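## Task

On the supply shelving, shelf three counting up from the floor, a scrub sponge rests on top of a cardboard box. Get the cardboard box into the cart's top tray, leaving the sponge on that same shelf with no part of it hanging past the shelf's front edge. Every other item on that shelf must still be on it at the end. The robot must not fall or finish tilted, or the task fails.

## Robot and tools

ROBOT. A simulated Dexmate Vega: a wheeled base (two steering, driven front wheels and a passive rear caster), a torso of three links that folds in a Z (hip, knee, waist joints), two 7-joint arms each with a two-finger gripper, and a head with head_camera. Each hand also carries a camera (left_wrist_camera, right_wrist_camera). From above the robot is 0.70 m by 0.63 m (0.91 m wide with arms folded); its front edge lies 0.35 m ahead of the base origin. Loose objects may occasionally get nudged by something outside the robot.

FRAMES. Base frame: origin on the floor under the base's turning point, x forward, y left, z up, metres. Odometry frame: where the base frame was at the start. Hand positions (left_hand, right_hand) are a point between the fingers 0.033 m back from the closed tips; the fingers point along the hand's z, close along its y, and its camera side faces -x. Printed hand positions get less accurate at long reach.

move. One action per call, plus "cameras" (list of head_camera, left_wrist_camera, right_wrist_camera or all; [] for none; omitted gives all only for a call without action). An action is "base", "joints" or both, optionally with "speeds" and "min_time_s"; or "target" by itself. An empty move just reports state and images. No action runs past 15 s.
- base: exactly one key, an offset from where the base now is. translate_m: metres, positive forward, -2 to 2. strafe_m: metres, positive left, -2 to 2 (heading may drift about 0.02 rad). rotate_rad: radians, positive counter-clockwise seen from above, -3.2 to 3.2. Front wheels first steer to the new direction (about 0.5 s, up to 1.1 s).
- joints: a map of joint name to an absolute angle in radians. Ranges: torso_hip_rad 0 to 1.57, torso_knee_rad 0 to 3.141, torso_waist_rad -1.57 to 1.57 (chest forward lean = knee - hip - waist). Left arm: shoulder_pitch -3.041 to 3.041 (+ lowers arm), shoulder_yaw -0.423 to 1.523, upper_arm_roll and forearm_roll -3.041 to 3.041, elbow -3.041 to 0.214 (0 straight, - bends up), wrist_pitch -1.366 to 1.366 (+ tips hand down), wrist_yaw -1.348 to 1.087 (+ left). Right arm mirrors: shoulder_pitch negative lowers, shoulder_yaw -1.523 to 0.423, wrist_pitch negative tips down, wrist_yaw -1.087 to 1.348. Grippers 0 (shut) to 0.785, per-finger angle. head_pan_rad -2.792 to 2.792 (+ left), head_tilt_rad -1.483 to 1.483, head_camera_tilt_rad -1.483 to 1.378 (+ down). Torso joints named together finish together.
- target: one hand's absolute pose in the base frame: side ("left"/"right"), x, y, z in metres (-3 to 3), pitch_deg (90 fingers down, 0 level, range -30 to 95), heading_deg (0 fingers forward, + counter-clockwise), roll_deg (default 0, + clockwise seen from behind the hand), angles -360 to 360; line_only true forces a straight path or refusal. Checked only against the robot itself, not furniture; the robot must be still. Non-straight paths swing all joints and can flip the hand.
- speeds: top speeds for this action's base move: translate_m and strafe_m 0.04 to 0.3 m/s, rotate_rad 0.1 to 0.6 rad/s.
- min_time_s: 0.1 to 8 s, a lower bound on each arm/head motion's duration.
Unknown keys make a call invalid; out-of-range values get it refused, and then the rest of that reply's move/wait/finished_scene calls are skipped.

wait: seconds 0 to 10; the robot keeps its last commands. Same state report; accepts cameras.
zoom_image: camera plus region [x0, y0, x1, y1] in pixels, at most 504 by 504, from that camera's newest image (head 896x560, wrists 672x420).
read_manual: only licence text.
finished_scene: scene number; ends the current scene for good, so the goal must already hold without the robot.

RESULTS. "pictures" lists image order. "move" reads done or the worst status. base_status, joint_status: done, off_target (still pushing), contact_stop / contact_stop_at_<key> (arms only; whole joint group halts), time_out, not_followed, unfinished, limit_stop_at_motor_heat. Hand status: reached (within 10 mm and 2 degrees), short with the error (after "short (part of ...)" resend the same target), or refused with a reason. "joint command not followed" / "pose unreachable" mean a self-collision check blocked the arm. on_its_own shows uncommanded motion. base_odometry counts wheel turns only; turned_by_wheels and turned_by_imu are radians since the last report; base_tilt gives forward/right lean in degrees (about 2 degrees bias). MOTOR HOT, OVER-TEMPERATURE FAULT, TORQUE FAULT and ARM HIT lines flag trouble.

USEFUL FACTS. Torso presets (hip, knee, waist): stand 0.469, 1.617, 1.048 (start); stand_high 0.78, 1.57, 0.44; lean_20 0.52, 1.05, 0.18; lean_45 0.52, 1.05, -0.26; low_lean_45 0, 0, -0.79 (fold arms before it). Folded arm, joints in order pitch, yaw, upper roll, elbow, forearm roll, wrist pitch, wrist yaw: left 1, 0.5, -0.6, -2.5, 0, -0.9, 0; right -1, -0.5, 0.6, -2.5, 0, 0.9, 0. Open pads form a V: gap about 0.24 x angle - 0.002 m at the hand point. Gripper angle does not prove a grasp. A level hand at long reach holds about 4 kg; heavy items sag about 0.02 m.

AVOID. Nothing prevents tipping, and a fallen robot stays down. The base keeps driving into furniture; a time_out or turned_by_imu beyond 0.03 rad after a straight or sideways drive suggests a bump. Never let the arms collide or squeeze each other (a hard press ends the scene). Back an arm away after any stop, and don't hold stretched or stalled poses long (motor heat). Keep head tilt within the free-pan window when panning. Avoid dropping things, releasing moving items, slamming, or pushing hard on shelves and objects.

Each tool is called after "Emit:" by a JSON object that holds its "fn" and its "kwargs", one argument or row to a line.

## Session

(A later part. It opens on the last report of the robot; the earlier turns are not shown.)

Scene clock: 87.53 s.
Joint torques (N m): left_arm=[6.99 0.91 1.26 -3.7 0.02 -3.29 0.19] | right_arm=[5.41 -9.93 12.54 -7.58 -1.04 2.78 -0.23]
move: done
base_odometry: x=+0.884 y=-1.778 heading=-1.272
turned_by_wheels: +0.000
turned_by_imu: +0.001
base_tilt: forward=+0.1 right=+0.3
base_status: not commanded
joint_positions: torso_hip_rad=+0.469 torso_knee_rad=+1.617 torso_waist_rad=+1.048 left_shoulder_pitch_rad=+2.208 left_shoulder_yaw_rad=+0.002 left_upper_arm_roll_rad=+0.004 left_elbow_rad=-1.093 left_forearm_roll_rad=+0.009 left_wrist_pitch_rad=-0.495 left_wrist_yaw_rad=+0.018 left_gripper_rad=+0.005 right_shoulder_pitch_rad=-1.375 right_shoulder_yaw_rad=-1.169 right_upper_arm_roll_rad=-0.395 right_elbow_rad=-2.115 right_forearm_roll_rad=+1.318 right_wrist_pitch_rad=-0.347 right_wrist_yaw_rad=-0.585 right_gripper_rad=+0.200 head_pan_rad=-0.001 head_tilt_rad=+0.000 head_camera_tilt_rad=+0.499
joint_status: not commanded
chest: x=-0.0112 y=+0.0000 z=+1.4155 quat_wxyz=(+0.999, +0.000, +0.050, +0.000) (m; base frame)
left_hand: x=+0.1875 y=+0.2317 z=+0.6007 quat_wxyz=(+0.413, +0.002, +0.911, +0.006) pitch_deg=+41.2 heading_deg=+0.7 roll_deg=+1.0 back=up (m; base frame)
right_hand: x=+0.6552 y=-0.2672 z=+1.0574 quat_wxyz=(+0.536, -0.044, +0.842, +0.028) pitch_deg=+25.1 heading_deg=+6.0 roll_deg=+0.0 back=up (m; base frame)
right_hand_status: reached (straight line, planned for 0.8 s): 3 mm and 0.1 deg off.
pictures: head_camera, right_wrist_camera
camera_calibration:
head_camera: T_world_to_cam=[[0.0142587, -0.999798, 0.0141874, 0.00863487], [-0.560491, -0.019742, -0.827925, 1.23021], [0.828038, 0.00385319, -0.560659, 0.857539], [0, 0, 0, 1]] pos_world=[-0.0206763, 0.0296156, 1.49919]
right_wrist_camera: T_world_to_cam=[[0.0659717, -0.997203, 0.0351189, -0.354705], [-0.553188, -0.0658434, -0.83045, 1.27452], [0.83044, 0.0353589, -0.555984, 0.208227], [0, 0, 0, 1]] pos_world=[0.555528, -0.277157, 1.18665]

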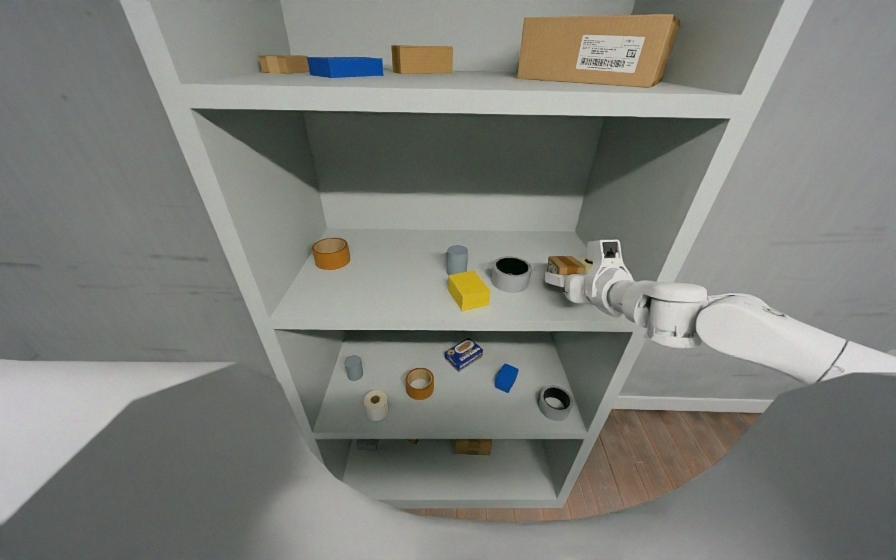

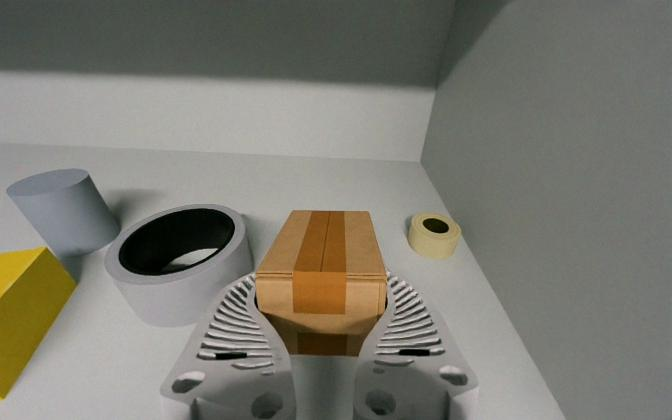

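Emit:
{"fn": "move", "kwargs": {
  "base": {"translate_m": -0.6},
  "speeds": {"translate_m": 0.2},
  "joints": {"right_gripper_rad": 0.17}
}}

Emit:
{"fn": "move", "kwargs": {
  "target": {"side":"right","x":0.50,"y":-0.267,"z":1.1,"pitch_deg":20,"heading_deg":6},
  "cameras": ["head_camera","right_wrist_camera"]
}}

Emit:
{"fn": "move", "kwargs": {
  "base": {"rotate_rad": -2.42},
  "speeds": {"rotate_rad": 0.4},
  "cameras": ["head_camera","right_wrist_camera"]
}}

Scene clock: 92.97 s.
Joint torques (N m): left_arm=[7.12 0.4 1.35 -4.48 0.02 -2.48 -0.09] | right_arm=[10.02 -9.04 12.24 -8.37 -1.11 2.42 -0.56]
move: done
base_odometry: x=+0.709 y=-1.205 heading=-1.273
turned_by_wheels: -0.001
turned_by_imu: +0.004
base_tilt: forward=+0.1 right=+0.4
base_status: done
joint_positions: torso_hip_rad=+0.469 torso_knee_rad=+1.617 torso_waist_rad=+1.048 left_shoulder_pitch_rad=+2.208 left_shoulder_yaw_rad=+0.002 left_upper_arm_roll_rad=+0.004 left_elbow_rad=-1.093 left_forearm_roll_rad=+0.009 left_wrist_pitch_rad=-0.495 left_wrist_yaw_rad=+0.018 left_gripper_rad=+0.005 right_shoulder_pitch_rad=-1.375 right_shoulder_yaw_rad=-1.173 right_upper_arm_roll_rad=-0.391 right_elbow_rad=-2.120 right_forearm_roll_rad=+1.324 right_wrist_pitch_rad=-0.349 right_wrist_yaw_rad=-0.587 right_gripper_rad=+0.170 head_pan_rad=-0.001 head_tilt_rad=+0.000 head_camera_tilt_rad=+0.499
joint_status: all done
chest: x=-0.0111 y=+0.0000 z=+1.4155 quat_wxyz=(+0.999, +0.000, +0.050, +0.000) (m; base frame)
left_hand: x=+0.1875 y=+0.2317 z=+0.6007 quat_wxyz=(+0.413, +0.002, +0.911, +0.006) pitch_deg=+41.2 heading_deg=+0.7 roll_deg=+1.0 back=up (m; base frame)
right_hand: x=+0.6549 y=-0.2670 z=+1.0593 quat_wxyz=(+0.536, -0.044, +0.843, +0.028) pitch_deg=+25.1 heading_deg=+6.0 roll_deg=+0.0 back=up (m; base frame)
camera_calibration:
head_camera: T_world_to_cam=[[0.0142606, -0.999798, 0.0141859, 0.00863577], [-0.560607, -0.0197424, -0.827847, 1.23015], [0.82796, 0.00385291, -0.560775, 0.857628], [0, 0, 0, 1]] pos_world=[-0.0205769, 0.0296156, 1.49919]
left_wrist_camera: T_world_to_cam=[[0.00337361, -0.999858, 0.0165, 0.217318], [-0.724272, -0.0138201, -0.689376, 0.615815], [0.689506, -0.00962479, -0.724216, 0.461553], [0, 0, 0, 1]] pos_world=[0.12704, 0.23024, 0.755207]
right_wrist_camera: T_world_to_cam=[[0.0664774, -0.997157, 0.0354907, -0.355263], [-0.553437, -0.0664456, -0.830236, 1.27566], [0.830234, 0.0355501, -0.556281, 0.210045], [0, 0, 0, 1]] pos_world=[0.555229, -0.276957, 1.18855]

Scene clock: 98.53 s.
Joint torques (N m): left_arm=[7.31 -0.08 1.55 -3.97 -0.09 -2.58 0.1] | right_arm=[-0.54 -3.07 10.66 -9.5 -1.52 2.63 0.3]
move: done
base_odometry: x=+0.709 y=-1.205 heading=-1.273
turned_by_wheels: +0.000
turned_by_imu: +0.001
base_tilt: forward=+0.1 right=+0.4
base_status: not commanded
joint_positions: torso_hip_rad=+0.469 torso_knee_rad=+1.617 torso_waist_rad=+1.048 left_shoulder_pitch_rad=+2.208 left_shoulder_yaw_rad=+0.002 left_upper_arm_roll_rad=+0.004 left_elbow_rad=-1.093 left_forearm_roll_rad=+0.009 left_wrist_pitch_rad=-0.495 left_wrist_yaw_rad=+0.018 left_gripper_rad=+0.005 right_shoulder_pitch_rad=-2.538 right_shoulder_yaw_rad=-1.237 right_upper_arm_roll_rad=+0.466 right_elbow_rad=-2.511 right_forearm_roll_rad=+1.174 right_wrist_pitch_rad=-0.065 right_wrist_yaw_rad=-0.643 right_gripper_rad=+0.170 head_pan_rad=-0.001 head_tilt_rad=+0.000 head_camera_tilt_rad=+0.499
joint_status: not commanded
chest: x=-0.0111 y=+0.0000 z=+1.4155 quat_wxyz=(+0.999, +0.000, +0.050, +0.000) (m; base frame)
left_hand: x=+0.1875 y=+0.2317 z=+0.6007 quat_wxyz=(+0.413, +0.002, +0.911, +0.006) pitch_deg=+41.2 heading_deg=+0.7 roll_deg=+1.0 back=up (m; base frame)
right_hand: x=+0.5008 y=-0.2667 z=+1.0991 quat_wxyz=(+0.572, -0.043, +0.818, +0.030) pitch_deg=+20.1 heading_deg=+6.0 roll_deg=+0.1 back=up (m; base frame)
right_hand_status: reached (straight line, planned for 4.0 s): 1 mm and 0.1 deg off.
pictures: head_camera, right_wrist_camera
camera_calibration:
head_camera: T_world_to_cam=[[0.0142606, -0.999798, 0.0141859, 0.00863577], [-0.560607, -0.0197424, -0.827847, 1.23015], [0.82796, 0.00385291, -0.560775, 0.857628], [0, 0, 0, 1]] pos_world=[-0.0205769, 0.0296156, 1.49919]
right_wrist_camera: T_world_to_cam=[[0.0638437, -0.997474, 0.0311346, -0.340044], [-0.479523, -0.0580228, -0.875609, 1.23855], [0.875204, 0.0409724, -0.482016, 0.257393], [0, 0, 0, 1]] pos_world=[0.390351, -0.277867, 1.21914]

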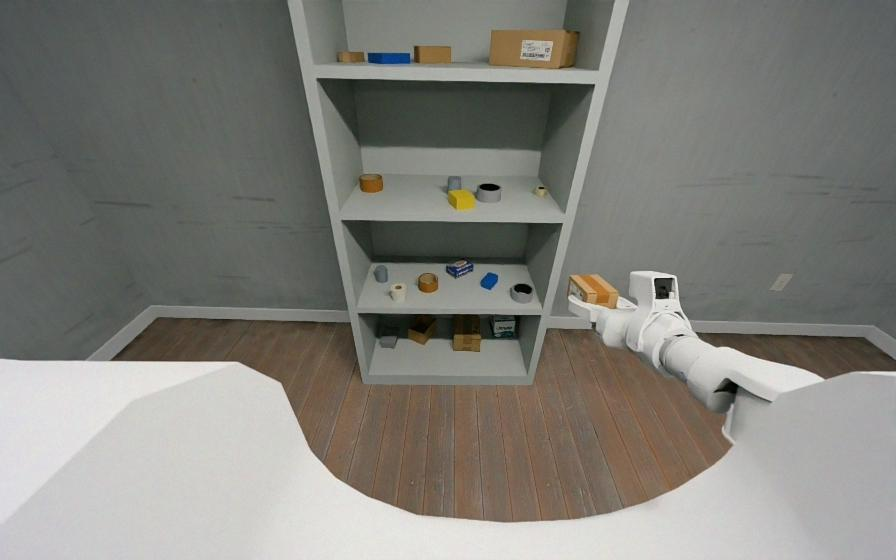

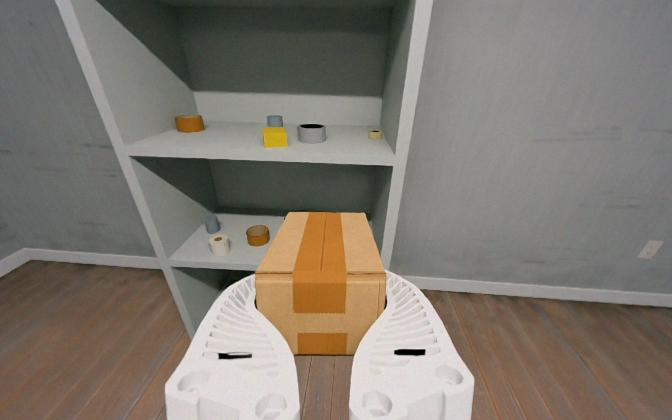

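Scene clock: 105.80 s.
Joint torques (N m): left_arm=[7.35 -0.4 1.09 -3.06 0.04 -2.94 -0.02] | right_arm=[-0.65 -1.87 9.99 -8.32 -1.45 2.74 0.24]
move: done
base_odometry: x=+0.709 y=-1.203 heading=+2.593
turned_by_wheels: -2.418
turned_by_imu: -2.351
base_tilt: forward=+0.1 right=+0.3
base_status: done
joint_positions: torso_hip_rad=+0.469 torso_knee_rad=+1.617 torso_waist_rad=+1.048 left_shoulder_pitch_rad=+2.208 left_shoulder_yaw_rad=+0.002 left_upper_arm_roll_rad=+0.004 left_elbow_rad=-1.093 left_forearm_roll_rad=+0.009 left_wrist_pitch_rad=-0.495 left_wrist_yaw_rad=+0.018 left_gripper_rad=+0.005 right_shoulder_pitch_rad=-2.544 right_shoulder_yaw_rad=-1.233 right_upper_arm_roll_rad=+0.471 right_elbow_rad=-2.514 right_forearm_roll_rad=+1.171 right_wrist_pitch_rad=-0.066 right_wrist_yaw_rad=-0.643 right_gripper_rad=+0.170 head_pan_rad=-0.001 head_tilt_rad=+0.000 head_camera_tilt_rad=+0.499
joint_status: not commanded
chest: x=-0.0111 y=+0.0000 z=+1.4155 quat_wxyz=(+0.999, +0.000, +0.050, +0.000) (m; base frame)
left_hand: x=+0.1875 y=+0.2317 z=+0.6007 quat_wxyz=(+0.413, +0.002, +0.911, +0.006) pitch_deg=+41.2 heading_deg=+0.7 roll_deg=+1.0 back=up (m; base frame)
right_hand: x=+0.4999 y=-0.2671 z=+1.0995 quat_wxyz=(+0.572, -0.043, +0.818, +0.030) pitch_deg=+20.1 heading_deg=+6.0 roll_deg=+0.0 back=up (m; base frame)
pictures: head_camera, right_wrist_camera
camera_calibration:
head_camera: T_world_to_cam=[[0.0142606, -0.999798, 0.0141859, 0.00863577], [-0.560607, -0.0197424, -0.827847, 1.23015], [0.82796, 0.00385291, -0.560775, 0.857628], [0, 0, 0, 1]] pos_world=[-0.0205769, 0.0296156, 1.49919]
right_wrist_camera: T_world_to_cam=[[0.0631775, -0.997487, 0.0320744, -0.341177], [-0.47911, -0.0585069, -0.875803, 1.23826], [0.875478, 0.0399638, -0.481603, 0.257535], [0, 0, 0, 1]] pos_world=[0.38935, -0.278165, 1.21944]

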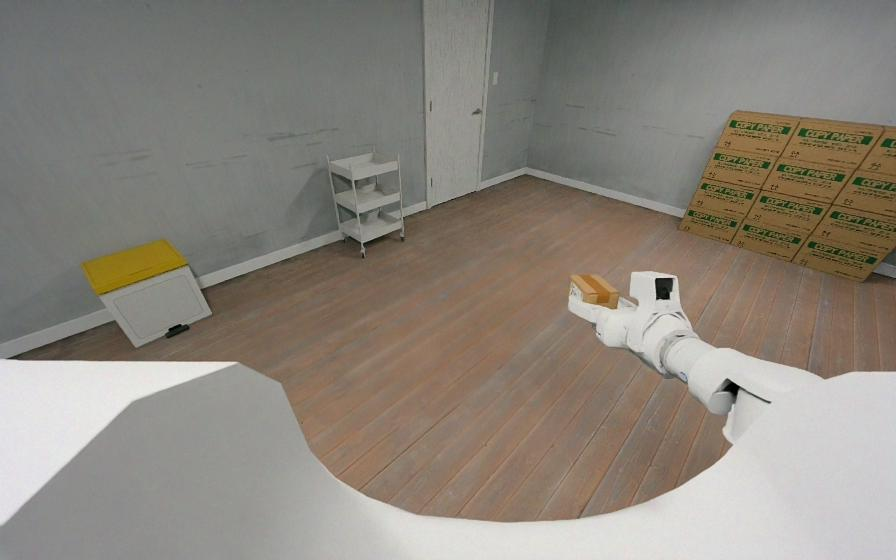

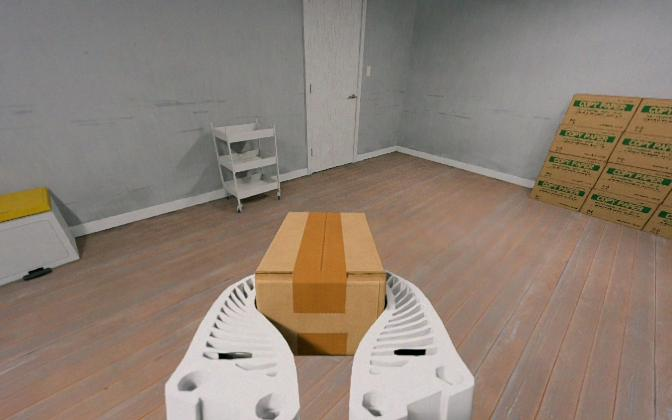

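Emit:
{"fn": "move", "kwargs": {
  "base": {"translate_m": 1.9}
}}

Emit:
{"fn": "move", "kwargs": {
  "base": {"rotate_rad": 0.75},
  "speeds": {"rotate_rad": 0.4},
  "cameras": ["head_camera","right_wrist_camera"]
}}

Scene clock: 115.37 s.
Joint torques (N m): left_arm=[7.4 0.88 1.19 -4.17 -0.02 -2.38 0.02] | right_arm=[0.59 -2.26 9.56 -8.41 -1.44 1.97 0.05]
move: done
base_odometry: x=-0.910 y=-0.209 heading=+2.592
turned_by_wheels: -0.001
turned_by_imu: -0.011
base_tilt: forward=+0.1 right=+0.3
base_status: done
joint_positions: torso_hip_rad=+0.469 torso_knee_rad=+1.617 torso_waist_rad=+1.048 left_shoulder_pitch_rad=+2.208 left_shoulder_yaw_rad=+0.002 left_upper_arm_roll_rad=+0.004 left_elbow_rad=-1.093 left_forearm_roll_rad=+0.009 left_wrist_pitch_rad=-0.495 left_wrist_yaw_rad=+0.018 left_gripper_rad=+0.005 right_shoulder_pitch_rad=-2.544 right_shoulder_yaw_rad=-1.233 right_upper_arm_roll_rad=+0.471 right_elbow_rad=-2.514 right_forearm_roll_rad=+1.171 right_wrist_pitch_rad=-0.066 right_wrist_yaw_rad=-0.643 right_gripper_rad=+0.170 head_pan_rad=-0.001 head_tilt_rad=+0.000 head_camera_tilt_rad=+0.499
joint_status: not commanded
chest: x=-0.0110 y=+0.0000 z=+1.4155 quat_wxyz=(+0.999, +0.000, +0.050, +0.000) (m; base frame)
left_hand: x=+0.1875 y=+0.2317 z=+0.6007 quat_wxyz=(+0.413, +0.002, +0.911, +0.006) pitch_deg=+41.2 heading_deg=+0.7 roll_deg=+1.0 back=up (m; base frame)
right_hand: x=+0.4999 y=-0.2671 z=+1.0994 quat_wxyz=(+0.572, -0.043, +0.818, +0.030) pitch_deg=+20.1 heading_deg=+6.0 roll_deg=+0.0 back=up (m; base frame)
camera_calibration:
head_camera: T_world_to_cam=[[0.0142629, -0.999798, 0.0141852, 0.00863547], [-0.560675, -0.0197434, -0.827801, 1.23013], [0.827913, 0.00385356, -0.560843, 0.857646], [0, 0, 0, 1]] pos_world=[-0.0204772, 0.0296156, 1.49919]
left_wrist_camera: T_world_to_cam=[[0.00337361, -0.999858, 0.0165, 0.217317], [-0.724272, -0.0138201, -0.689376, 0.615887], [0.689506, -0.00962479, -0.724216, 0.461484], [0, 0, 0, 1]] pos_world=[0.12714, 0.23024, 0.755207]
right_wrist_camera: T_world_to_cam=[[0.0632709, -0.997483, 0.0320175, -0.341143], [-0.479224, -0.0585072, -0.875741, 1.23823], [0.875409, 0.0400653, -0.481719, 0.257732], [0, 0, 0, 1]] pos_world=[0.389351, -0.278165, 1.21944]

Scene clock: 118.47 s.
Joint torques (N m): left_arm=[7.39 0.43 1.41 -3.44 -0.12 -3.13 0.04] | right_arm=[-0.47 -2.81 11.13 -7.89 -1.28 2.7 0.1]
move: done
base_odometry: x=-0.911 y=-0.208 heading=-2.941
turned_by_wheels: +0.749
turned_by_imu: +0.729
base_tilt: forward=+0.1 right=+0.3
base_status: done
joint_positions: torso_hip_rad=+0.469 torso_knee_rad=+1.617 torso_waist_rad=+1.048 left_shoulder_pitch_rad=+2.208 left_shoulder_yaw_rad=+0.002 left_upper_arm_roll_rad=+0.004 left_elbow_rad=-1.093 left_forearm_roll_rad=+0.009 left_wrist_pitch_rad=-0.495 left_wrist_yaw_rad=+0.018 left_gripper_rad=+0.005 right_shoulder_pitch_rad=-2.544 right_shoulder_yaw_rad=-1.233 right_upper_arm_roll_rad=+0.471 right_elbow_rad=-2.514 right_forearm_roll_rad=+1.171 right_wrist_pitch_rad=-0.066 right_wrist_yaw_rad=-0.643 right_gripper_rad=+0.170 head_pan_rad=-0.001 head_tilt_rad=+0.000 head_camera_tilt_rad=+0.499
joint_status: not commanded
chest: x=-0.0110 y=+0.0000 z=+1.4155 quat_wxyz=(+0.999, +0.000, +0.050, +0.000) (m; base frame)
left_hand: x=+0.1875 y=+0.2317 z=+0.6007 quat_wxyz=(+0.413, +0.002, +0.911, +0.006) pitch_deg=+41.2 heading_deg=+0.7 roll_deg=+1.0 back=up (m; base frame)
right_hand: x=+0.4999 y=-0.2671 z=+1.0995 quat_wxyz=(+0.572, -0.043, +0.818, +0.030) pitch_deg=+20.1 heading_deg=+6.0 roll_deg=+0.0 back=up (m; base frame)
pictures: head_camera, right_wrist_camera
camera_calibration:
head_camera: T_world_to_cam=[[0.0143439, -0.999797, 0.0141305, 0.00871946], [-0.560605, -0.0197431, -0.827848, 1.2302], [0.827959, 0.00395292, -0.560774, 0.857542], [0, 0, 0, 1]] pos_world=[-0.0204771, 0.029616, 1.49919]
right_wrist_camera: T_world_to_cam=[[0.063359, -0.997478, 0.0319779, -0.341128], [-0.479141, -0.0585112, -0.875786, 1.23825], [0.875448, 0.0401669, -0.48164, 0.257648], [0, 0, 0, 1]] pos_world=[0.389351, -0.278165, 1.21944]

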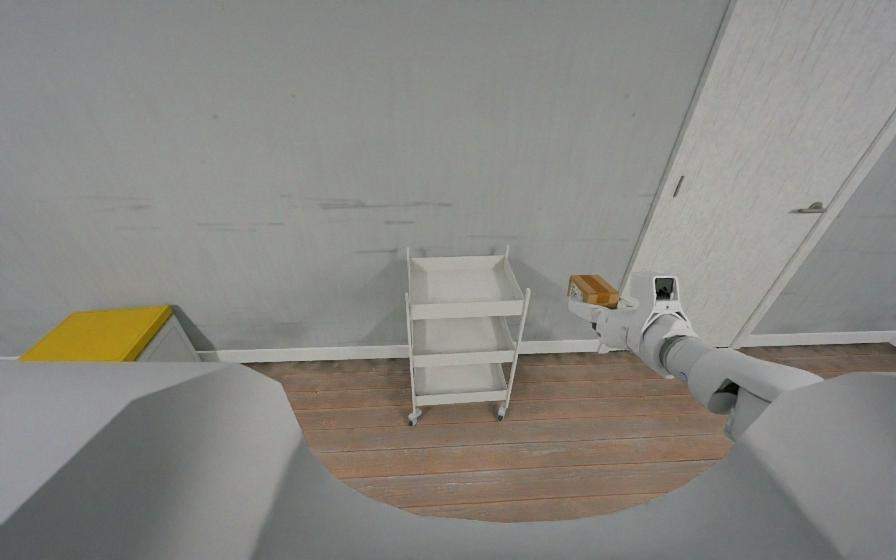

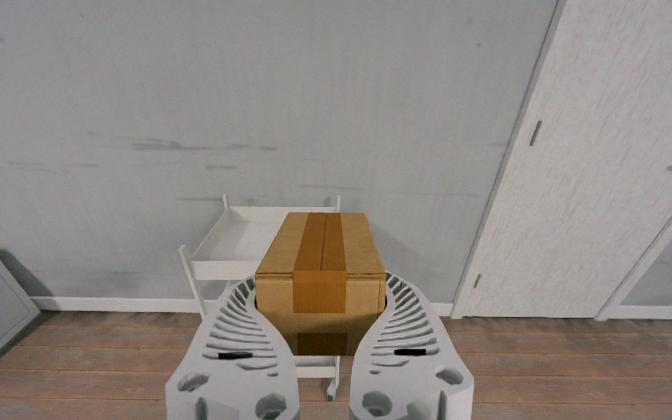

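Emit:
{"fn": "move", "kwargs": {
  "base": {"rotate_rad": 0.12}
}}

Emit:
{"fn": "move", "kwargs": {
  "base": {"translate_m": 0.47},
  "speeds": {"translate_m": 0.15},
  "cameras": ["head_camera","right_wrist_camera"]
}}

Scene clock: 121.20 s.
Joint torques (N m): left_arm=[7.58 0.77 1.37 -4.2 -0.17 -2.82 0.18] | right_arm=[-0.68 -2.17 10.43 -9.11 -1.47 2.6 -0.01]
move: done
base_odometry: x=-0.911 y=-0.209 heading=-2.822
turned_by_wheels: +0.120
turned_by_imu: +0.117
base_tilt: forward=+0.1 right=+0.4
base_status: done
joint_positions: torso_hip_rad=+0.469 torso_knee_rad=+1.617 torso_waist_rad=+1.048 left_shoulder_pitch_rad=+2.208 left_shoulder_yaw_rad=+0.002 left_upper_arm_roll_rad=+0.004 left_elbow_rad=-1.093 left_forearm_roll_rad=+0.009 left_wrist_pitch_rad=-0.495 left_wrist_yaw_rad=+0.018 left_gripper_rad=+0.005 right_shoulder_pitch_rad=-2.544 right_shoulder_yaw_rad=-1.233 right_upper_arm_roll_rad=+0.471 right_elbow_rad=-2.514 right_forearm_roll_rad=+1.171 right_wrist_pitch_rad=-0.066 right_wrist_yaw_rad=-0.643 right_gripper_rad=+0.170 head_pan_rad=-0.001 head_tilt_rad=+0.000 head_camera_tilt_rad=+0.499
joint_status: not commanded
chest: x=-0.0110 y=+0.0000 z=+1.4155 quat_wxyz=(+0.999, +0.000, +0.050, +0.000) (m; base frame)
left_hand: x=+0.1875 y=+0.2317 z=+0.6007 quat_wxyz=(+0.413, +0.002, +0.911, +0.006) pitch_deg=+41.2 heading_deg=+0.7 roll_deg=+1.0 back=up (m; base frame)
right_hand: x=+0.4999 y=-0.2671 z=+1.0995 quat_wxyz=(+0.572, -0.043, +0.818, +0.030) pitch_deg=+20.1 heading_deg=+6.0 roll_deg=+0.0 back=up (m; base frame)
camera_calibration:
head_camera: T_world_to_cam=[[0.0143439, -0.999797, 0.0141305, 0.00871946], [-0.560605, -0.0197431, -0.827848, 1.2302], [0.827959, 0.00395292, -0.560774, 0.857542], [0, 0, 0, 1]] pos_world=[-0.0204771, 0.029616, 1.49919]
left_wrist_camera: T_world_to_cam=[[0.00337361, -0.999858, 0.0165, 0.217317], [-0.724272, -0.0138201, -0.689376, 0.615887], [0.689506, -0.00962479, -0.724216, 0.461484], [0, 0, 0, 1]] pos_world=[0.12714, 0.23024, 0.755207]
right_wrist_camera: T_world_to_cam=[[0.063359, -0.997478, 0.0319779, -0.341128], [-0.479141, -0.0585112, -0.875786, 1.23825], [0.875448, 0.0401669, -0.48164, 0.257648], [0, 0, 0, 1]] pos_world=[0.389351, -0.278165, 1.21944]

Scene clock: 125.83 s.
Joint torques (N m): left_arm=[6.06 0.61 1.07 -3.68 -0.11 -3.03 0.12] | right_arm=[-1.89 -3.41 9.3 -7.95 -0.74 2.93 0]
move: done
base_odometry: x=-1.358 y=-0.356 heading=-2.821
turned_by_wheels: +0.001
turned_by_imu: +0.000
base_tilt: forward=+0.1 right=+0.3
base_status: done
joint_positions: torso_hip_rad=+0.469 torso_knee_rad=+1.617 torso_waist_rad=+1.048 left_shoulder_pitch_rad=+2.208 left_shoulder_yaw_rad=+0.002 left_upper_arm_roll_rad=+0.004 left_elbow_rad=-1.093 left_forearm_roll_rad=+0.009 left_wrist_pitch_rad=-0.495 left_wrist_yaw_rad=+0.018 left_gripper_rad=+0.005 right_shoulder_pitch_rad=-2.544 right_shoulder_yaw_rad=-1.233 right_upper_arm_roll_rad=+0.471 right_elbow_rad=-2.514 right_forearm_roll_rad=+1.171 right_wrist_pitch_rad=-0.066 right_wrist_yaw_rad=-0.643 right_gripper_rad=+0.170 head_pan_rad=-0.001 head_tilt_rad=+0.000 head_camera_tilt_rad=+0.499
joint_status: not commanded
chest: x=-0.0110 y=+0.0000 z=+1.4155 quat_wxyz=(+0.999, +0.000, +0.050, +0.000) (m; base frame)
left_hand: x=+0.1875 y=+0.2317 z=+0.6007 quat_wxyz=(+0.413, +0.002, +0.911, +0.006) pitch_deg=+41.2 heading_deg=+0.7 roll_deg=+1.0 back=up (m; base frame)
right_hand: x=+0.4999 y=-0.2671 z=+1.0994 quat_wxyz=(+0.572, -0.043, +0.818, +0.030) pitch_deg=+20.1 heading_deg=+6.0 roll_deg=+0.0 back=up (m; base frame)
pictures: head_camera, right_wrist_camera
camera_calibration:
head_camera: T_world_to_cam=[[0.014345, -0.999797, 0.0141282, 0.00872294], [-0.560673, -0.0197422, -0.827802, 1.23013], [0.827913, 0.00395355, -0.560842, 0.857643], [0, 0, 0, 1]] pos_world=[-0.0204775, 0.029616, 1.49919]
right_wrist_camera: T_world_to_cam=[[0.063359, -0.997478, 0.0319779, -0.341128], [-0.479141, -0.0585112, -0.875786, 1.23825], [0.875448, 0.0401669, -0.48164, 0.257648], [0, 0, 0, 1]] pos_world=[0.389351, -0.278165, 1.21944]

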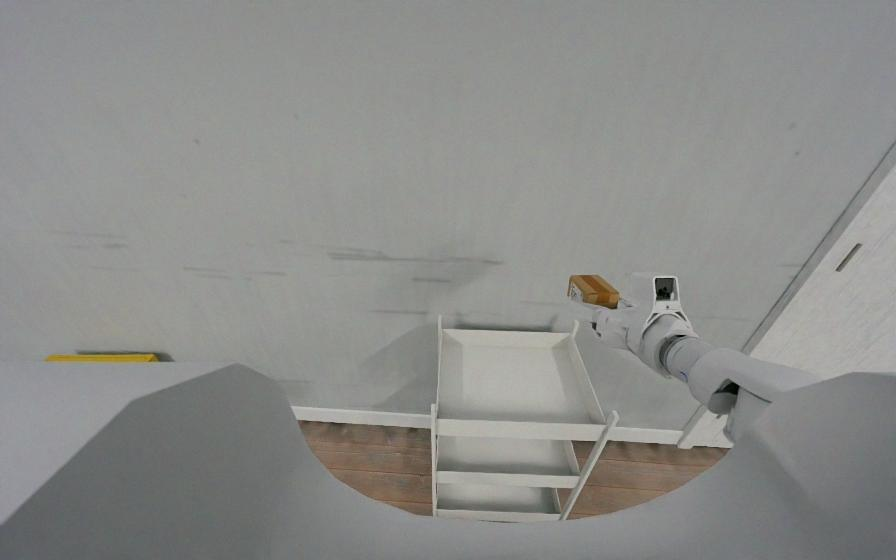

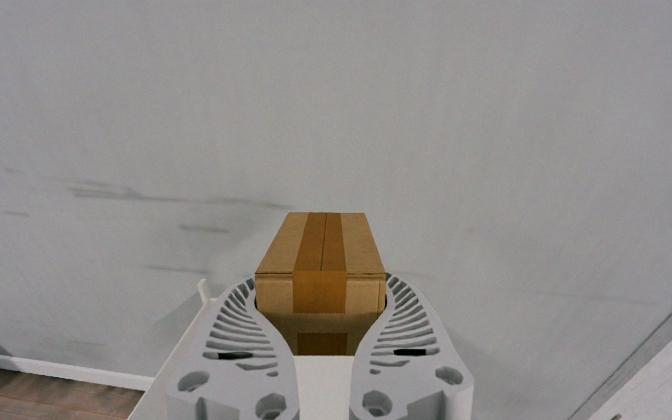

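Emit:
{"fn": "move", "kwargs": {
  "target": {"side":"right","x":0.60,"y":-0.19,"z":0.92,"pitch_deg":30,"heading_deg":0},
  "cameras": ["head_camera","right_wrist_camera"]
}}

Scene clock: 132.03 s.
Joint torques (N m): left_arm=[7.01 0.39 1.29 -3.91 -0.09 -2.43 0.13] | right_arm=[17.16 -1.92 3.86 -5.32 -1.21 2.55 0.42]
move: done
base_odometry: x=-1.358 y=-0.356 heading=-2.821
turned_by_wheels: +0.000
turned_by_imu: +0.002
base_tilt: forward=+0.2 right=+0.3
base_status: not commanded
joint_positions: torso_hip_rad=+0.469 torso_knee_rad=+1.617 torso_waist_rad=+1.048 left_shoulder_pitch_rad=+2.208 left_shoulder_yaw_rad=+0.002 left_upper_arm_roll_rad=+0.004 left_elbow_rad=-1.093 left_forearm_roll_rad=+0.009 left_wrist_pitch_rad=-0.495 left_wrist_yaw_rad=+0.018 left_gripper_rad=+0.005 right_shoulder_pitch_rad=-1.413 right_shoulder_yaw_rad=-0.830 right_upper_arm_roll_rad=-0.662 right_elbow_rad=-2.033 right_forearm_roll_rad=+1.043 right_wrist_pitch_rad=-0.304 right_wrist_yaw_rad=-0.825 right_gripper_rad=+0.170 head_pan_rad=-0.001 head_tilt_rad=+0.000 head_camera_tilt_rad=+0.499
joint_status: not commanded
chest: x=-0.0110 y=+0.0000 z=+1.4155 quat_wxyz=(+0.999, +0.000, +0.050, +0.000) (m; base frame)
left_hand: x=+0.1875 y=+0.2317 z=+0.6007 quat_wxyz=(+0.413, +0.002, +0.911, +0.006) pitch_deg=+41.2 heading_deg=+0.7 roll_deg=+1.0 back=up (m; base frame)
right_hand: x=+0.5989 y=-0.1916 z=+0.9208 quat_wxyz=(+0.500, +0.000, +0.866, +0.000) pitch_deg=+30.0 heading_deg=+0.0 roll_deg=+0.0 back=up (m; base frame)
right_hand_status: reached (straight line, planned for 4.4 s): 2 mm and 0.1 deg off.
pictures: head_camera, right_wrist_camera
camera_calibration:
head_camera: T_world_to_cam=[[0.014345, -0.999797, 0.0141282, 0.00872294], [-0.560673, -0.0197422, -0.827802, 1.23013], [0.827913, 0.00395355, -0.560842, 0.857643], [0, 0, 0, 1]] pos_world=[-0.0204775, 0.029616, 1.49919]
right_wrist_camera: T_world_to_cam=[[-0.0356794, -0.998622, 0.0384803, -0.213284], [-0.626097, -0.00767518, -0.779707, 1.14299], [0.778928, -0.0519119, -0.624961, 0.254016], [0, 0, 0, 1]] pos_world=[0.510152, -0.191031, 1.05815]

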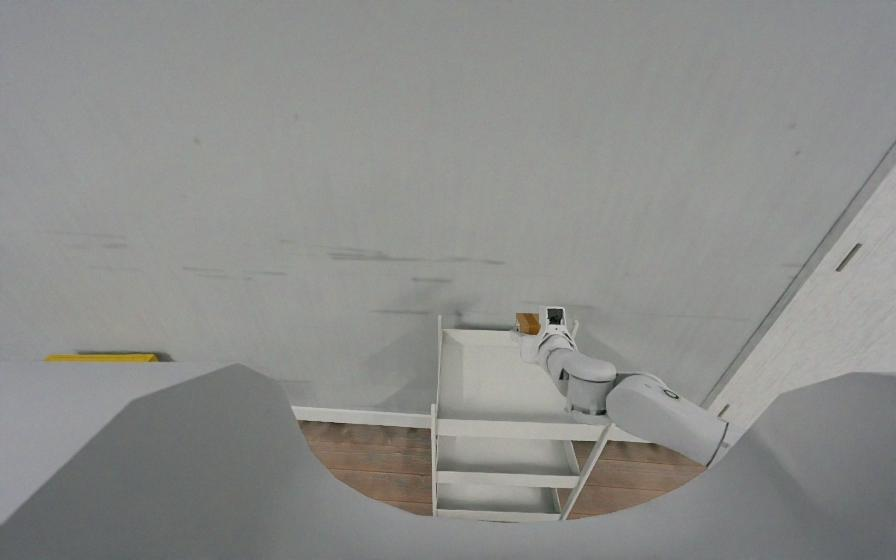

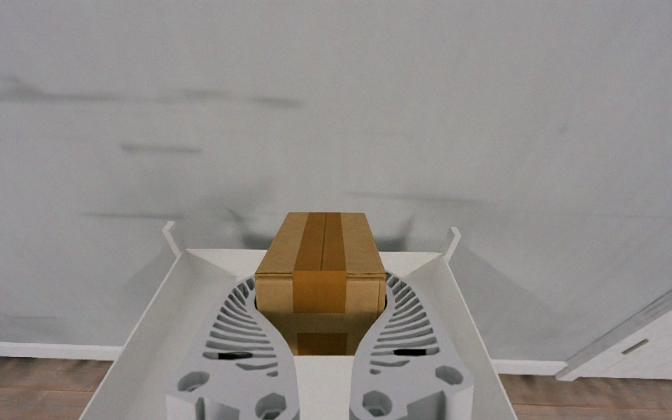

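Emit:
{"fn": "move", "kwargs": {
  "target": {"side":"right","x":0.63,"y":-0.19,"z":0.76,"pitch_deg":30,"heading_deg":0,"line_only":true},
  "cameras": ["head_camera","right_wrist_camera"]
}}

Emit:
{"fn": "zoom_image", "kwargs": {
  "camera": "head_camera",
  "region": [420, 310, 640, 460]
}}

Scene clock: 136.67 s.
Joint torques (N m): left_arm=[8.41 0.48 1.21 -3.23 -0.05 -3.01 0.02] | right_arm=[19.57 0.39 2.29 -5.45 -1.06 2.98 0.37]
move: done
base_odometry: x=-1.358 y=-0.356 heading=-2.821
turned_by_wheels: +0.000
turned_by_imu: +0.001
base_tilt: forward=+0.2 right=+0.3
base_status: not commanded
joint_positions: torso_hip_rad=+0.469 torso_knee_rad=+1.617 torso_waist_rad=+1.048 left_shoulder_pitch_rad=+2.208 left_shoulder_yaw_rad=+0.002 left_upper_arm_roll_rad=+0.004 left_elbow_rad=-1.093 left_forearm_roll_rad=+0.009 left_wrist_pitch_rad=-0.495 left_wrist_yaw_rad=+0.018 left_gripper_rad=+0.005 right_shoulder_pitch_rad=-1.294 right_shoulder_yaw_rad=-0.498 right_upper_arm_roll_rad=-0.834 right_elbow_rad=-1.261 right_forearm_roll_rad=+0.810 right_wrist_pitch_rad=+0.049 right_wrist_yaw_rad=-0.495 right_gripper_rad=+0.170 head_pan_rad=-0.001 head_tilt_rad=+0.000 head_camera_tilt_rad=+0.499
joint_status: not commanded
chest: x=-0.0110 y=+0.0000 z=+1.4155 quat_wxyz=(+0.999, +0.000, +0.050, +0.000) (m; base frame)
left_hand: x=+0.1875 y=+0.2317 z=+0.6007 quat_wxyz=(+0.413, +0.002, +0.911, +0.006) pitch_deg=+41.2 heading_deg=+0.7 roll_deg=+1.0 back=up (m; base frame)
right_hand: x=+0.6295 y=-0.1903 z=+0.7604 quat_wxyz=(+0.500, +0.000, +0.866, +0.000) pitch_deg=+30.1 heading_deg=+0.0 roll_deg=+0.0 back=up (m; base frame)
right_hand_status: reached (straight line, planned for 2.8 s): 1 mm and 0.1 deg off.
pictures: head_camera, right_wrist_camera
camera_calibration:
head_camera: T_world_to_cam=[[0.014345, -0.999797, 0.0141282, 0.00872294], [-0.560673, -0.0197422, -0.827802, 1.23013], [0.827913, 0.00395355, -0.560842, 0.857643], [0, 0, 0, 1]] pos_world=[-0.0204775, 0.029616, 1.49919]
right_wrist_camera: T_world_to_cam=[[-0.0355544, -0.998621, 0.0386173, -0.204909], [-0.627272, -0.00778215, -0.778762, 1.03706], [0.777989, -0.0519119, -0.62613, 0.13147], [0, 0, 0, 1]] pos_world=[0.540953, -0.189731, 0.897856]

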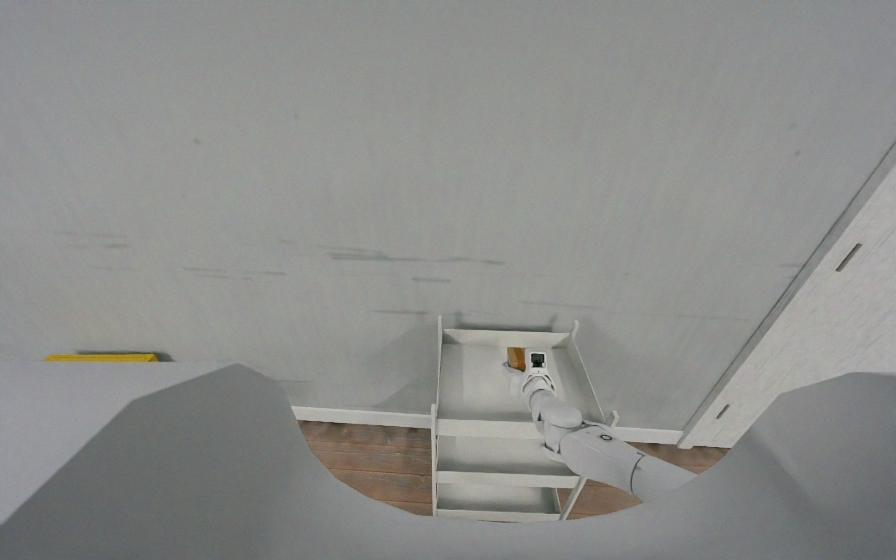

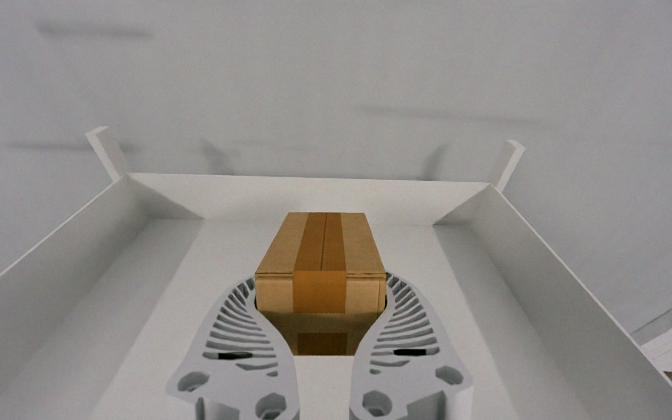

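Scaled by 2.291 from the camera's 896x560 image, which has a finer 960x600 frame.

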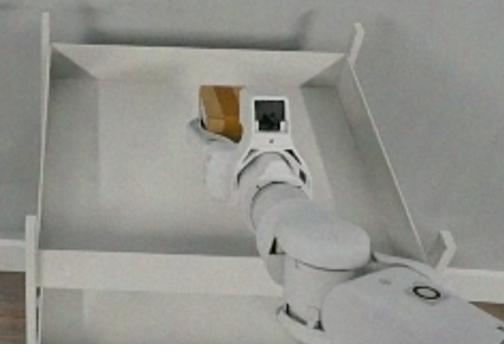

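Emit:
{"fn": "move", "kwargs": {
  "target": {"side":"right","x":0.63,"y":-0.19,"z":0.732,"pitch_deg":26,"heading_deg":0,"line_only":true}
}}

Emit:
{"fn": "move", "kwargs": {
  "target": {"side":"right","x":0.63,"y":-0.19,"z":0.722,"pitch_deg":26,"heading_deg":0,"line_only":true},
  "cameras": ["right_wrist_camera"]
}}

Scene clock: 141.37 s.
Joint torques (N m): left_arm=[7.97 0.97 1.14 -3.93 0 -2.68 0.01] | right_arm=[19.41 1.16 0.8 -3.8 -0.35 3.71 0.1]
move: done
base_odometry: x=-1.358 y=-0.356 heading=-2.821
turned_by_wheels: +0.000
turned_by_imu: +0.001
base_tilt: forward=+0.2 right=+0.3
base_status: not commanded
joint_positions: torso_hip_rad=+0.469 torso_knee_rad=+1.617 torso_waist_rad=+1.048 left_shoulder_pitch_rad=+2.208 left_shoulder_yaw_rad=+0.002 left_upper_arm_roll_rad=+0.004 left_elbow_rad=-1.093 left_forearm_roll_rad=+0.009 left_wrist_pitch_rad=-0.495 left_wrist_yaw_rad=+0.018 left_gripper_rad=+0.005 right_shoulder_pitch_rad=-1.259 right_shoulder_yaw_rad=-0.345 right_upper_arm_roll_rad=-0.861 right_elbow_rad=-0.903 right_forearm_roll_rad=+0.740 right_wrist_pitch_rad=+0.304 right_wrist_yaw_rad=-0.377 right_gripper_rad=+0.170 head_pan_rad=-0.001 head_tilt_rad=+0.000 head_camera_tilt_rad=+0.499
joint_status: not commanded
chest: x=-0.0110 y=+0.0000 z=+1.4155 quat_wxyz=(+0.999, +0.000, +0.050, +0.000) (m; base frame)
left_hand: x=+0.1875 y=+0.2317 z=+0.6007 quat_wxyz=(+0.413, +0.002, +0.911, +0.006) pitch_deg=+41.2 heading_deg=+0.7 roll_deg=+1.0 back=up (m; base frame)
right_hand: x=+0.6297 y=-0.1904 z=+0.7319 quat_wxyz=(+0.529, +0.000, +0.849, +0.000) pitch_deg=+26.1 heading_deg=+0.0 roll_deg=+0.0 back=up (m; base frame)
right_hand_status: reached (straight line, planned for 1.5 s): 0 mm and 0.1 deg off.
camera_calibration:
head_camera: T_world_to_cam=[[0.014345, -0.999797, 0.0141282, 0.00872294], [-0.560673, -0.0197422, -0.827802, 1.23013], [0.827913, 0.00395355, -0.560842, 0.857643], [0, 0, 0, 1]] pos_world=[-0.0204775, 0.029616, 1.49919]
left_wrist_camera: T_world_to_cam=[[0.00337361, -0.999858, 0.0165, 0.217317], [-0.724272, -0.0138201, -0.689376, 0.615887], [0.689506, -0.00962479, -0.724216, 0.461484], [0, 0, 0, 1]] pos_world=[0.12714, 0.23024, 0.755207]
right_wrist_camera: T_world_to_cam=[[-0.0383483, -0.998612, 0.0361116, -0.200234], [-0.57233, -0.00767385, -0.819987, 1.01059], [0.819126, -0.0521128, -0.571241, 0.0473995], [0, 0, 0, 1]] pos_world=[0.531884, -0.18973, 0.862975]

Scene clock: 143.33 s.
Joint torques (N m): left_arm=[7.3 0.77 1.16 -3.61 -0.02 -2.61 0.08] | right_arm=[20.02 -0.25 0.8 -4.29 -0.95 3.71 0.29]
move: done
base_odometry: x=-1.358 y=-0.356 heading=-2.821
turned_by_wheels: +0.000
turned_by_imu: +0.000
base_tilt: forward=+0.2 right=+0.3
base_status: not commanded
joint_positions: torso_hip_rad=+0.469 torso_knee_rad=+1.617 torso_waist_rad=+1.048 left_shoulder_pitch_rad=+2.208 left_shoulder_yaw_rad=+0.002 left_upper_arm_roll_rad=+0.004 left_elbow_rad=-1.093 left_forearm_roll_rad=+0.009 left_wrist_pitch_rad=-0.495 left_wrist_yaw_rad=+0.018 left_gripper_rad=+0.005 right_shoulder_pitch_rad=-1.235 right_shoulder_yaw_rad=-0.294 right_upper_arm_roll_rad=-0.864 right_elbow_rad=-0.785 right_forearm_roll_rad=+0.737 right_wrist_pitch_rad=+0.357 right_wrist_yaw_rad=-0.337 right_gripper_rad=+0.170 head_pan_rad=-0.001 head_tilt_rad=+0.000 head_camera_tilt_rad=+0.499
joint_status: not commanded
chest: x=-0.0110 y=+0.0000 z=+1.4155 quat_wxyz=(+0.999, +0.000, +0.050, +0.000) (m; base frame)
left_hand: x=+0.1875 y=+0.2317 z=+0.6007 quat_wxyz=(+0.413, +0.002, +0.911, +0.006) pitch_deg=+41.2 heading_deg=+0.7 roll_deg=+1.0 back=up (m; base frame)
right_hand: x=+0.6296 y=-0.1902 z=+0.7220 quat_wxyz=(+0.529, +0.000, +0.848, +0.000) pitch_deg=+26.1 heading_deg=+0.0 roll_deg=+0.0 back=up (m; base frame)
right_hand_status: reached (straight line, planned for 0.7 s): 0 mm and 0.1 deg off.
pictures: right_wrist_camera
camera_calibration:
right_wrist_camera: T_world_to_cam=[[-0.0380494, -0.99862, 0.0362081, -0.200023], [-0.57152, -0.00797555, -0.820549, 1.00226], [0.819705, -0.0519151, -0.570428, 0.0408917], [0, 0, 0, 1]] pos_world=[0.531683, -0.189631, 0.852973]

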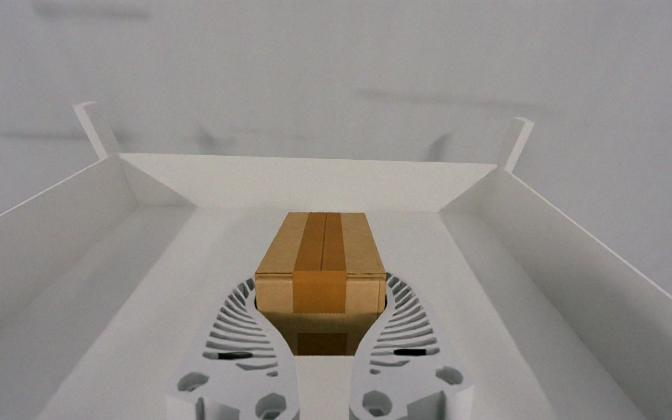

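Emit:
{"fn": "move", "kwargs": {
  "target": {"side":"right","x":0.63,"y":-0.19,"z":0.714,"pitch_deg":26,"heading_deg":0,"line_only":true}
}}

Emit:
{"fn": "move", "kwargs": {
  "target": {"side":"right","x":0.63,"y":-0.19,"z":0.708,"pitch_deg":26,"heading_deg":0,"line_only":true},
  "cameras": ["right_wrist_camera"]
}}

Scene clock: 145.70 s.
Joint torques (N m): left_arm=[6.82 -0.38 0.91 -4.64 -0.05 -2.77 0.14] | right_arm=[20.96 0.68 5.06 -3.28 -0.63 3.31 0.12]
move: done
base_odometry: x=-1.358 y=-0.356 heading=-2.821
turned_by_wheels: +0.000
turned_by_imu: +0.001
base_tilt: forward=+0.1 right=+0.3
base_status: not commanded
joint_positions: torso_hip_rad=+0.469 torso_knee_rad=+1.617 torso_waist_rad=+1.048 left_shoulder_pitch_rad=+2.208 left_shoulder_yaw_rad=+0.002 left_upper_arm_roll_rad=+0.004 left_elbow_rad=-1.093 left_forearm_roll_rad=+0.009 left_wrist_pitch_rad=-0.495 left_wrist_yaw_rad=+0.018 left_gripper_rad=+0.005 right_shoulder_pitch_rad=-1.207 right_shoulder_yaw_rad=-0.239 right_upper_arm_roll_rad=-0.864 right_elbow_rad=-0.658 right_forearm_roll_rad=+0.738 right_wrist_pitch_rad=+0.411 right_wrist_yaw_rad=-0.292 right_gripper_rad=+0.170 head_pan_rad=-0.001 head_tilt_rad=+0.000 head_camera_tilt_rad=+0.499
joint_status: not commanded
chest: x=-0.0110 y=+0.0000 z=+1.4155 quat_wxyz=(+0.999, +0.000, +0.050, +0.000) (m; base frame)
left_hand: x=+0.1875 y=+0.2317 z=+0.6007 quat_wxyz=(+0.413, +0.002, +0.911, +0.006) pitch_deg=+41.2 heading_deg=+0.7 roll_deg=+1.0 back=up (m; base frame)
right_hand: x=+0.6295 y=-0.1900 z=+0.7138 quat_wxyz=(+0.529, +0.000, +0.848, +0.000) pitch_deg=+26.1 heading_deg=+0.0 roll_deg=+0.0 back=up (m; base frame)
right_hand_status: reached (straight line, planned for 0.7 s): 1 mm and 0.1 deg off.
camera_calibration:
head_camera: T_world_to_cam=[[0.014345, -0.999797, 0.0141282, 0.00872294], [-0.560673, -0.0197422, -0.827802, 1.23013], [0.827913, 0.00395355, -0.560842, 0.857643], [0, 0, 0, 1]] pos_world=[-0.0204775, 0.029616, 1.49919]
left_wrist_camera: T_world_to_cam=[[0.00337361, -0.999858, 0.0165, 0.217317], [-0.724272, -0.0138201, -0.689376, 0.615887], [0.689506, -0.00962479, -0.724216, 0.461484], [0, 0, 0, 1]] pos_world=[0.12714, 0.23024, 0.755207]
right_wrist_camera: T_world_to_cam=[[-0.0374372, -0.998636, 0.0364019, -0.200023], [-0.571537, -0.00848377, -0.820532, 0.995376], [0.819722, -0.0515235, -0.57044, 0.0363819], [0, 0, 0, 1]] pos_world=[0.531583, -0.189431, 0.844774]

Scene clock: 147.83 s.
Joint torques (N m): left_arm=[8.14 -0.31 1.18 -4.15 -0.08 -2.51 -0.01] | right_arm=[21.2 2.11 4.66 -3.26 -0.34 4.5 -0.04]
move: done
base_odometry: x=-1.358 y=-0.356 heading=-2.821
turned_by_wheels: +0.000
turned_by_imu: +0.001
base_tilt: forward=+0.2 right=+0.3
base_status: not commanded
joint_positions: torso_hip_rad=+0.469 torso_knee_rad=+1.617 torso_waist_rad=+1.048 left_shoulder_pitch_rad=+2.208 left_shoulder_yaw_rad=+0.002 left_upper_arm_roll_rad=+0.004 left_elbow_rad=-1.093 left_forearm_roll_rad=+0.009 left_wrist_pitch_rad=-0.495 left_wrist_yaw_rad=+0.018 left_gripper_rad=+0.005 right_shoulder_pitch_rad=-1.171 right_shoulder_yaw_rad=-0.176 right_upper_arm_roll_rad=-0.860 right_elbow_rad=-0.512 right_forearm_roll_rad=+0.742 right_wrist_pitch_rad=+0.471 right_wrist_yaw_rad=-0.241 right_gripper_rad=+0.170 head_pan_rad=-0.001 head_tilt_rad=+0.000 head_camera_tilt_rad=+0.499
joint_status: not commanded
chest: x=-0.0110 y=+0.0000 z=+1.4155 quat_wxyz=(+0.999, +0.000, +0.050, +0.000) (m; base frame)
left_hand: x=+0.1875 y=+0.2317 z=+0.6007 quat_wxyz=(+0.413, +0.002, +0.911, +0.006) pitch_deg=+41.2 heading_deg=+0.7 roll_deg=+1.0 back=up (m; base frame)
right_hand: x=+0.6295 y=-0.1900 z=+0.7077 quat_wxyz=(+0.529, +0.000, +0.848, +0.000) pitch_deg=+26.1 heading_deg=+0.0 roll_deg=+0.0 back=up (m; base frame)
right_hand_status: reached (straight line, planned for 0.8 s): 1 mm and 0.1 deg off.
pictures: right_wrist_camera
camera_calibration:
right_wrist_camera: T_world_to_cam=[[-0.0373545, -0.998641, 0.0363461, -0.199799], [-0.571536, -0.00848525, -0.820533, 0.990371], [0.819726, -0.0514237, -0.570443, 0.0329212], [0, 0, 0, 1]] pos_world=[0.531583, -0.189431, 0.838673]

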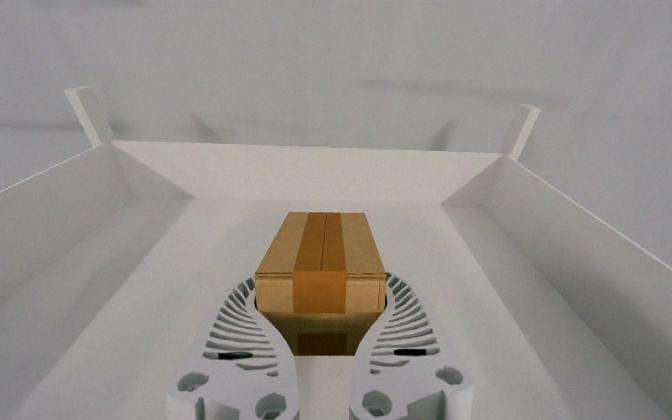

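Emit:
{"fn": "move", "kwargs": {
  "target": {"side":"right","x":0.605,"y":-0.19,"z":0.701,"pitch_deg":26,"heading_deg":0,"line_only":true}
}}

Emit:
{"fn": "move", "kwargs": {
  "target": {"side":"right","x":0.60,"y":-0.19,"z":0.694,"pitch_deg":26,"heading_deg":0,"line_only":true},
  "cameras": ["head_camera","right_wrist_camera"]
}}

Scene clock: 150.17 s.
Joint torques (N m): left_arm=[7.38 0.45 1.36 -3.72 -0.03 -3.14 0.09] | right_arm=[-20.92 -0.51 -5.58 0.41 0.13 -5.92 0.45]
move: done
base_odometry: x=-1.358 y=-0.356 heading=-2.821
turned_by_wheels: +0.000
turned_by_imu: +0.001
base_tilt: forward=+0.2 right=+0.3
base_status: not commanded
joint_positions: torso_hip_rad=+0.469 torso_knee_rad=+1.617 torso_waist_rad=+1.048 left_shoulder_pitch_rad=+2.208 left_shoulder_yaw_rad=+0.002 left_upper_arm_roll_rad=+0.004 left_elbow_rad=-1.093 left_forearm_roll_rad=+0.009 left_wrist_pitch_rad=-0.495 left_wrist_yaw_rad=+0.018 left_gripper_rad=+0.005 right_shoulder_pitch_rad=-1.242 right_shoulder_yaw_rad=-0.231 right_upper_arm_roll_rad=-0.870 right_elbow_rad=-0.633 right_forearm_roll_rad=+0.731 right_wrist_pitch_rad=+0.469 right_wrist_yaw_rad=-0.291 right_gripper_rad=+0.170 head_pan_rad=-0.001 head_tilt_rad=+0.000 head_camera_tilt_rad=+0.499
joint_status: not commanded
chest: x=-0.0113 y=+0.0000 z=+1.4155 quat_wxyz=(+0.999, +0.000, +0.050, +0.000) (m; base frame)
left_hand: x=+0.1875 y=+0.2317 z=+0.6008 quat_wxyz=(+0.413, +0.002, +0.911, +0.006) pitch_deg=+41.2 heading_deg=+0.7 roll_deg=+1.0 back=up (m; base frame)
right_hand: x=+0.6077 y=-0.1902 z=+0.7034 quat_wxyz=(+0.532, +0.001, +0.847, +0.000) pitch_deg=+25.8 heading_deg=+0.0 roll_deg=+0.1 back=up (m; base frame)
right_hand_status: reached (straight line, planned for 0.7 s): 4 mm and 0.3 deg off.
camera_calibration:
head_camera: T_world_to_cam=[[0.0143377, -0.999797, 0.0141342, 0.00871948], [-0.560306, -0.0197413, -0.82805, 1.23029], [0.828161, 0.00395282, -0.560476, 0.857429], [0, 0, 0, 1]] pos_world=[-0.0208756, 0.029616, 1.49919]
left_wrist_camera: T_world_to_cam=[[0.00336667, -0.999858, 0.0165015, 0.217316], [-0.723979, -0.0138202, -0.689683, 0.616079], [0.689813, -0.00962482, -0.723923, 0.461366], [0, 0, 0, 1]] pos_world=[0.12704, 0.23024, 0.755307]
right_wrist_camera: T_world_to_cam=[[-0.0386545, -0.998632, 0.035204, -0.199149], [-0.567214, -0.00707617, -0.82354, 0.974136], [0.822663, -0.0518017, -0.566165, 0.0434786], [0, 0, 0, 1]] pos_world=[0.509077, -0.189731, 0.833867]

Scene clock: 161.27 s.
Joint torques (N m): left_arm=[7.4 0.73 1.48 -3.98 0.01 -2.47 0.18] | right_arm=[-19.89 1.57 -2.79 7.35 1 -11.3 1.46]
move: short
TORQUE FAULT: right_wrist_pitch_rad reached its load limit. The right arm stopped for 10 seconds, dropped its targets and accepts commands again: back off and push less far. The stop added 9.7 s to the call and to motion_time.
base_odometry: x=-1.358 y=-0.356 heading=-2.821
turned_by_wheels: +0.000
turned_by_imu: +0.003
base_tilt: forward=+0.1 right=+0.4
base_status: not commanded
joint_positions: torso_hip_rad=+0.469 torso_knee_rad=+1.617 torso_waist_rad=+1.049 left_shoulder_pitch_rad=+2.208 left_shoulder_yaw_rad=+0.002 left_upper_arm_roll_rad=+0.004 left_elbow_rad=-1.093 left_forearm_roll_rad=+0.009 left_wrist_pitch_rad=-0.495 left_wrist_yaw_rad=+0.018 left_gripper_rad=+0.005 right_shoulder_pitch_rad=-1.227 right_shoulder_yaw_rad=-0.194 right_upper_arm_roll_rad=-0.867 right_elbow_rad=-0.550 right_forearm_roll_rad=+0.732 right_wrist_pitch_rad=+0.519 right_wrist_yaw_rad=-0.262 right_gripper_rad=+0.170 head_pan_rad=-0.001 head_tilt_rad=+0.000 head_camera_tilt_rad=+0.499
joint_status: not commanded
chest: x=-0.0123 y=+0.0000 z=+1.4155 quat_wxyz=(+0.999, +0.000, +0.049, +0.000) (m; base frame)
left_hand: x=+0.1876 y=+0.2317 z=+0.6011 quat_wxyz=(+0.414, +0.002, +0.910, +0.006) pitch_deg=+41.1 heading_deg=+0.7 roll_deg=+1.0 back=up (m; base frame)
right_hand: x=+0.6067 y=-0.1897 z=+0.7033 quat_wxyz=(+0.537, +0.002, +0.844, +0.001) pitch_deg=+25.1 heading_deg=+0.0 roll_deg=+0.2 back=up (m; base frame)
right_hand_status: short (straight line, planned for 0.7 s): torque_fault, 11 mm and 0.9 deg off.
pictures: head_camera, right_wrist_camera
camera_calibration:
head_camera: T_world_to_cam=[[0.0143204, -0.999797, 0.0141516, 0.00870587], [-0.559295, -0.0197412, -0.828733, 1.23086], [0.828845, 0.00395289, -0.559464, 0.856808], [0, 0, 0, 1]] pos_world=[-0.0218706, 0.029616, 1.49929]
right_wrist_camera: T_world_to_cam=[[-0.0398569, -0.998691, 0.0320622, -0.195688], [-0.557663, -0.00439243, -0.830056, 0.972725], [0.82911, -0.0509634, -0.556758, 0.0338764], [0, 0, 0, 1]] pos_world=[0.506566, -0.189432, 0.832551]

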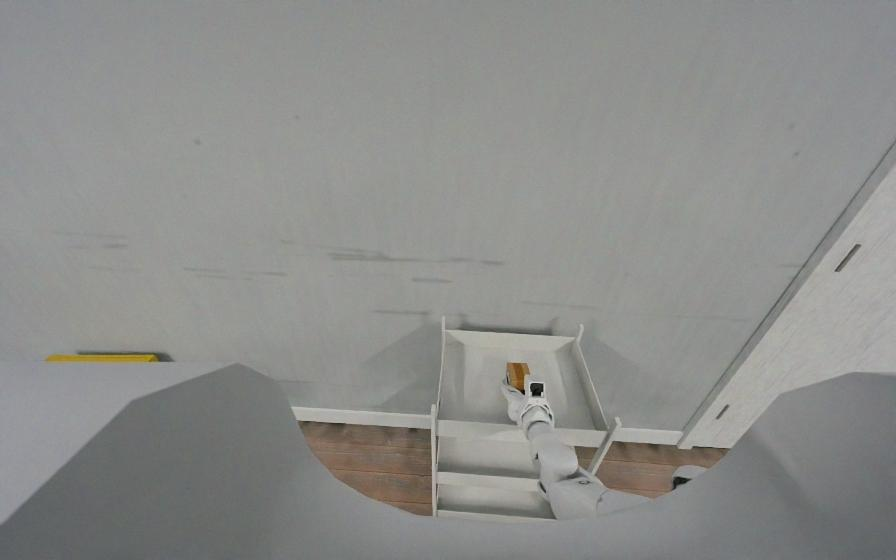

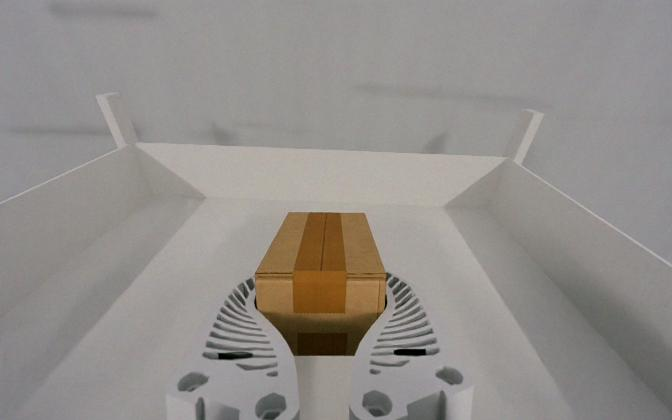

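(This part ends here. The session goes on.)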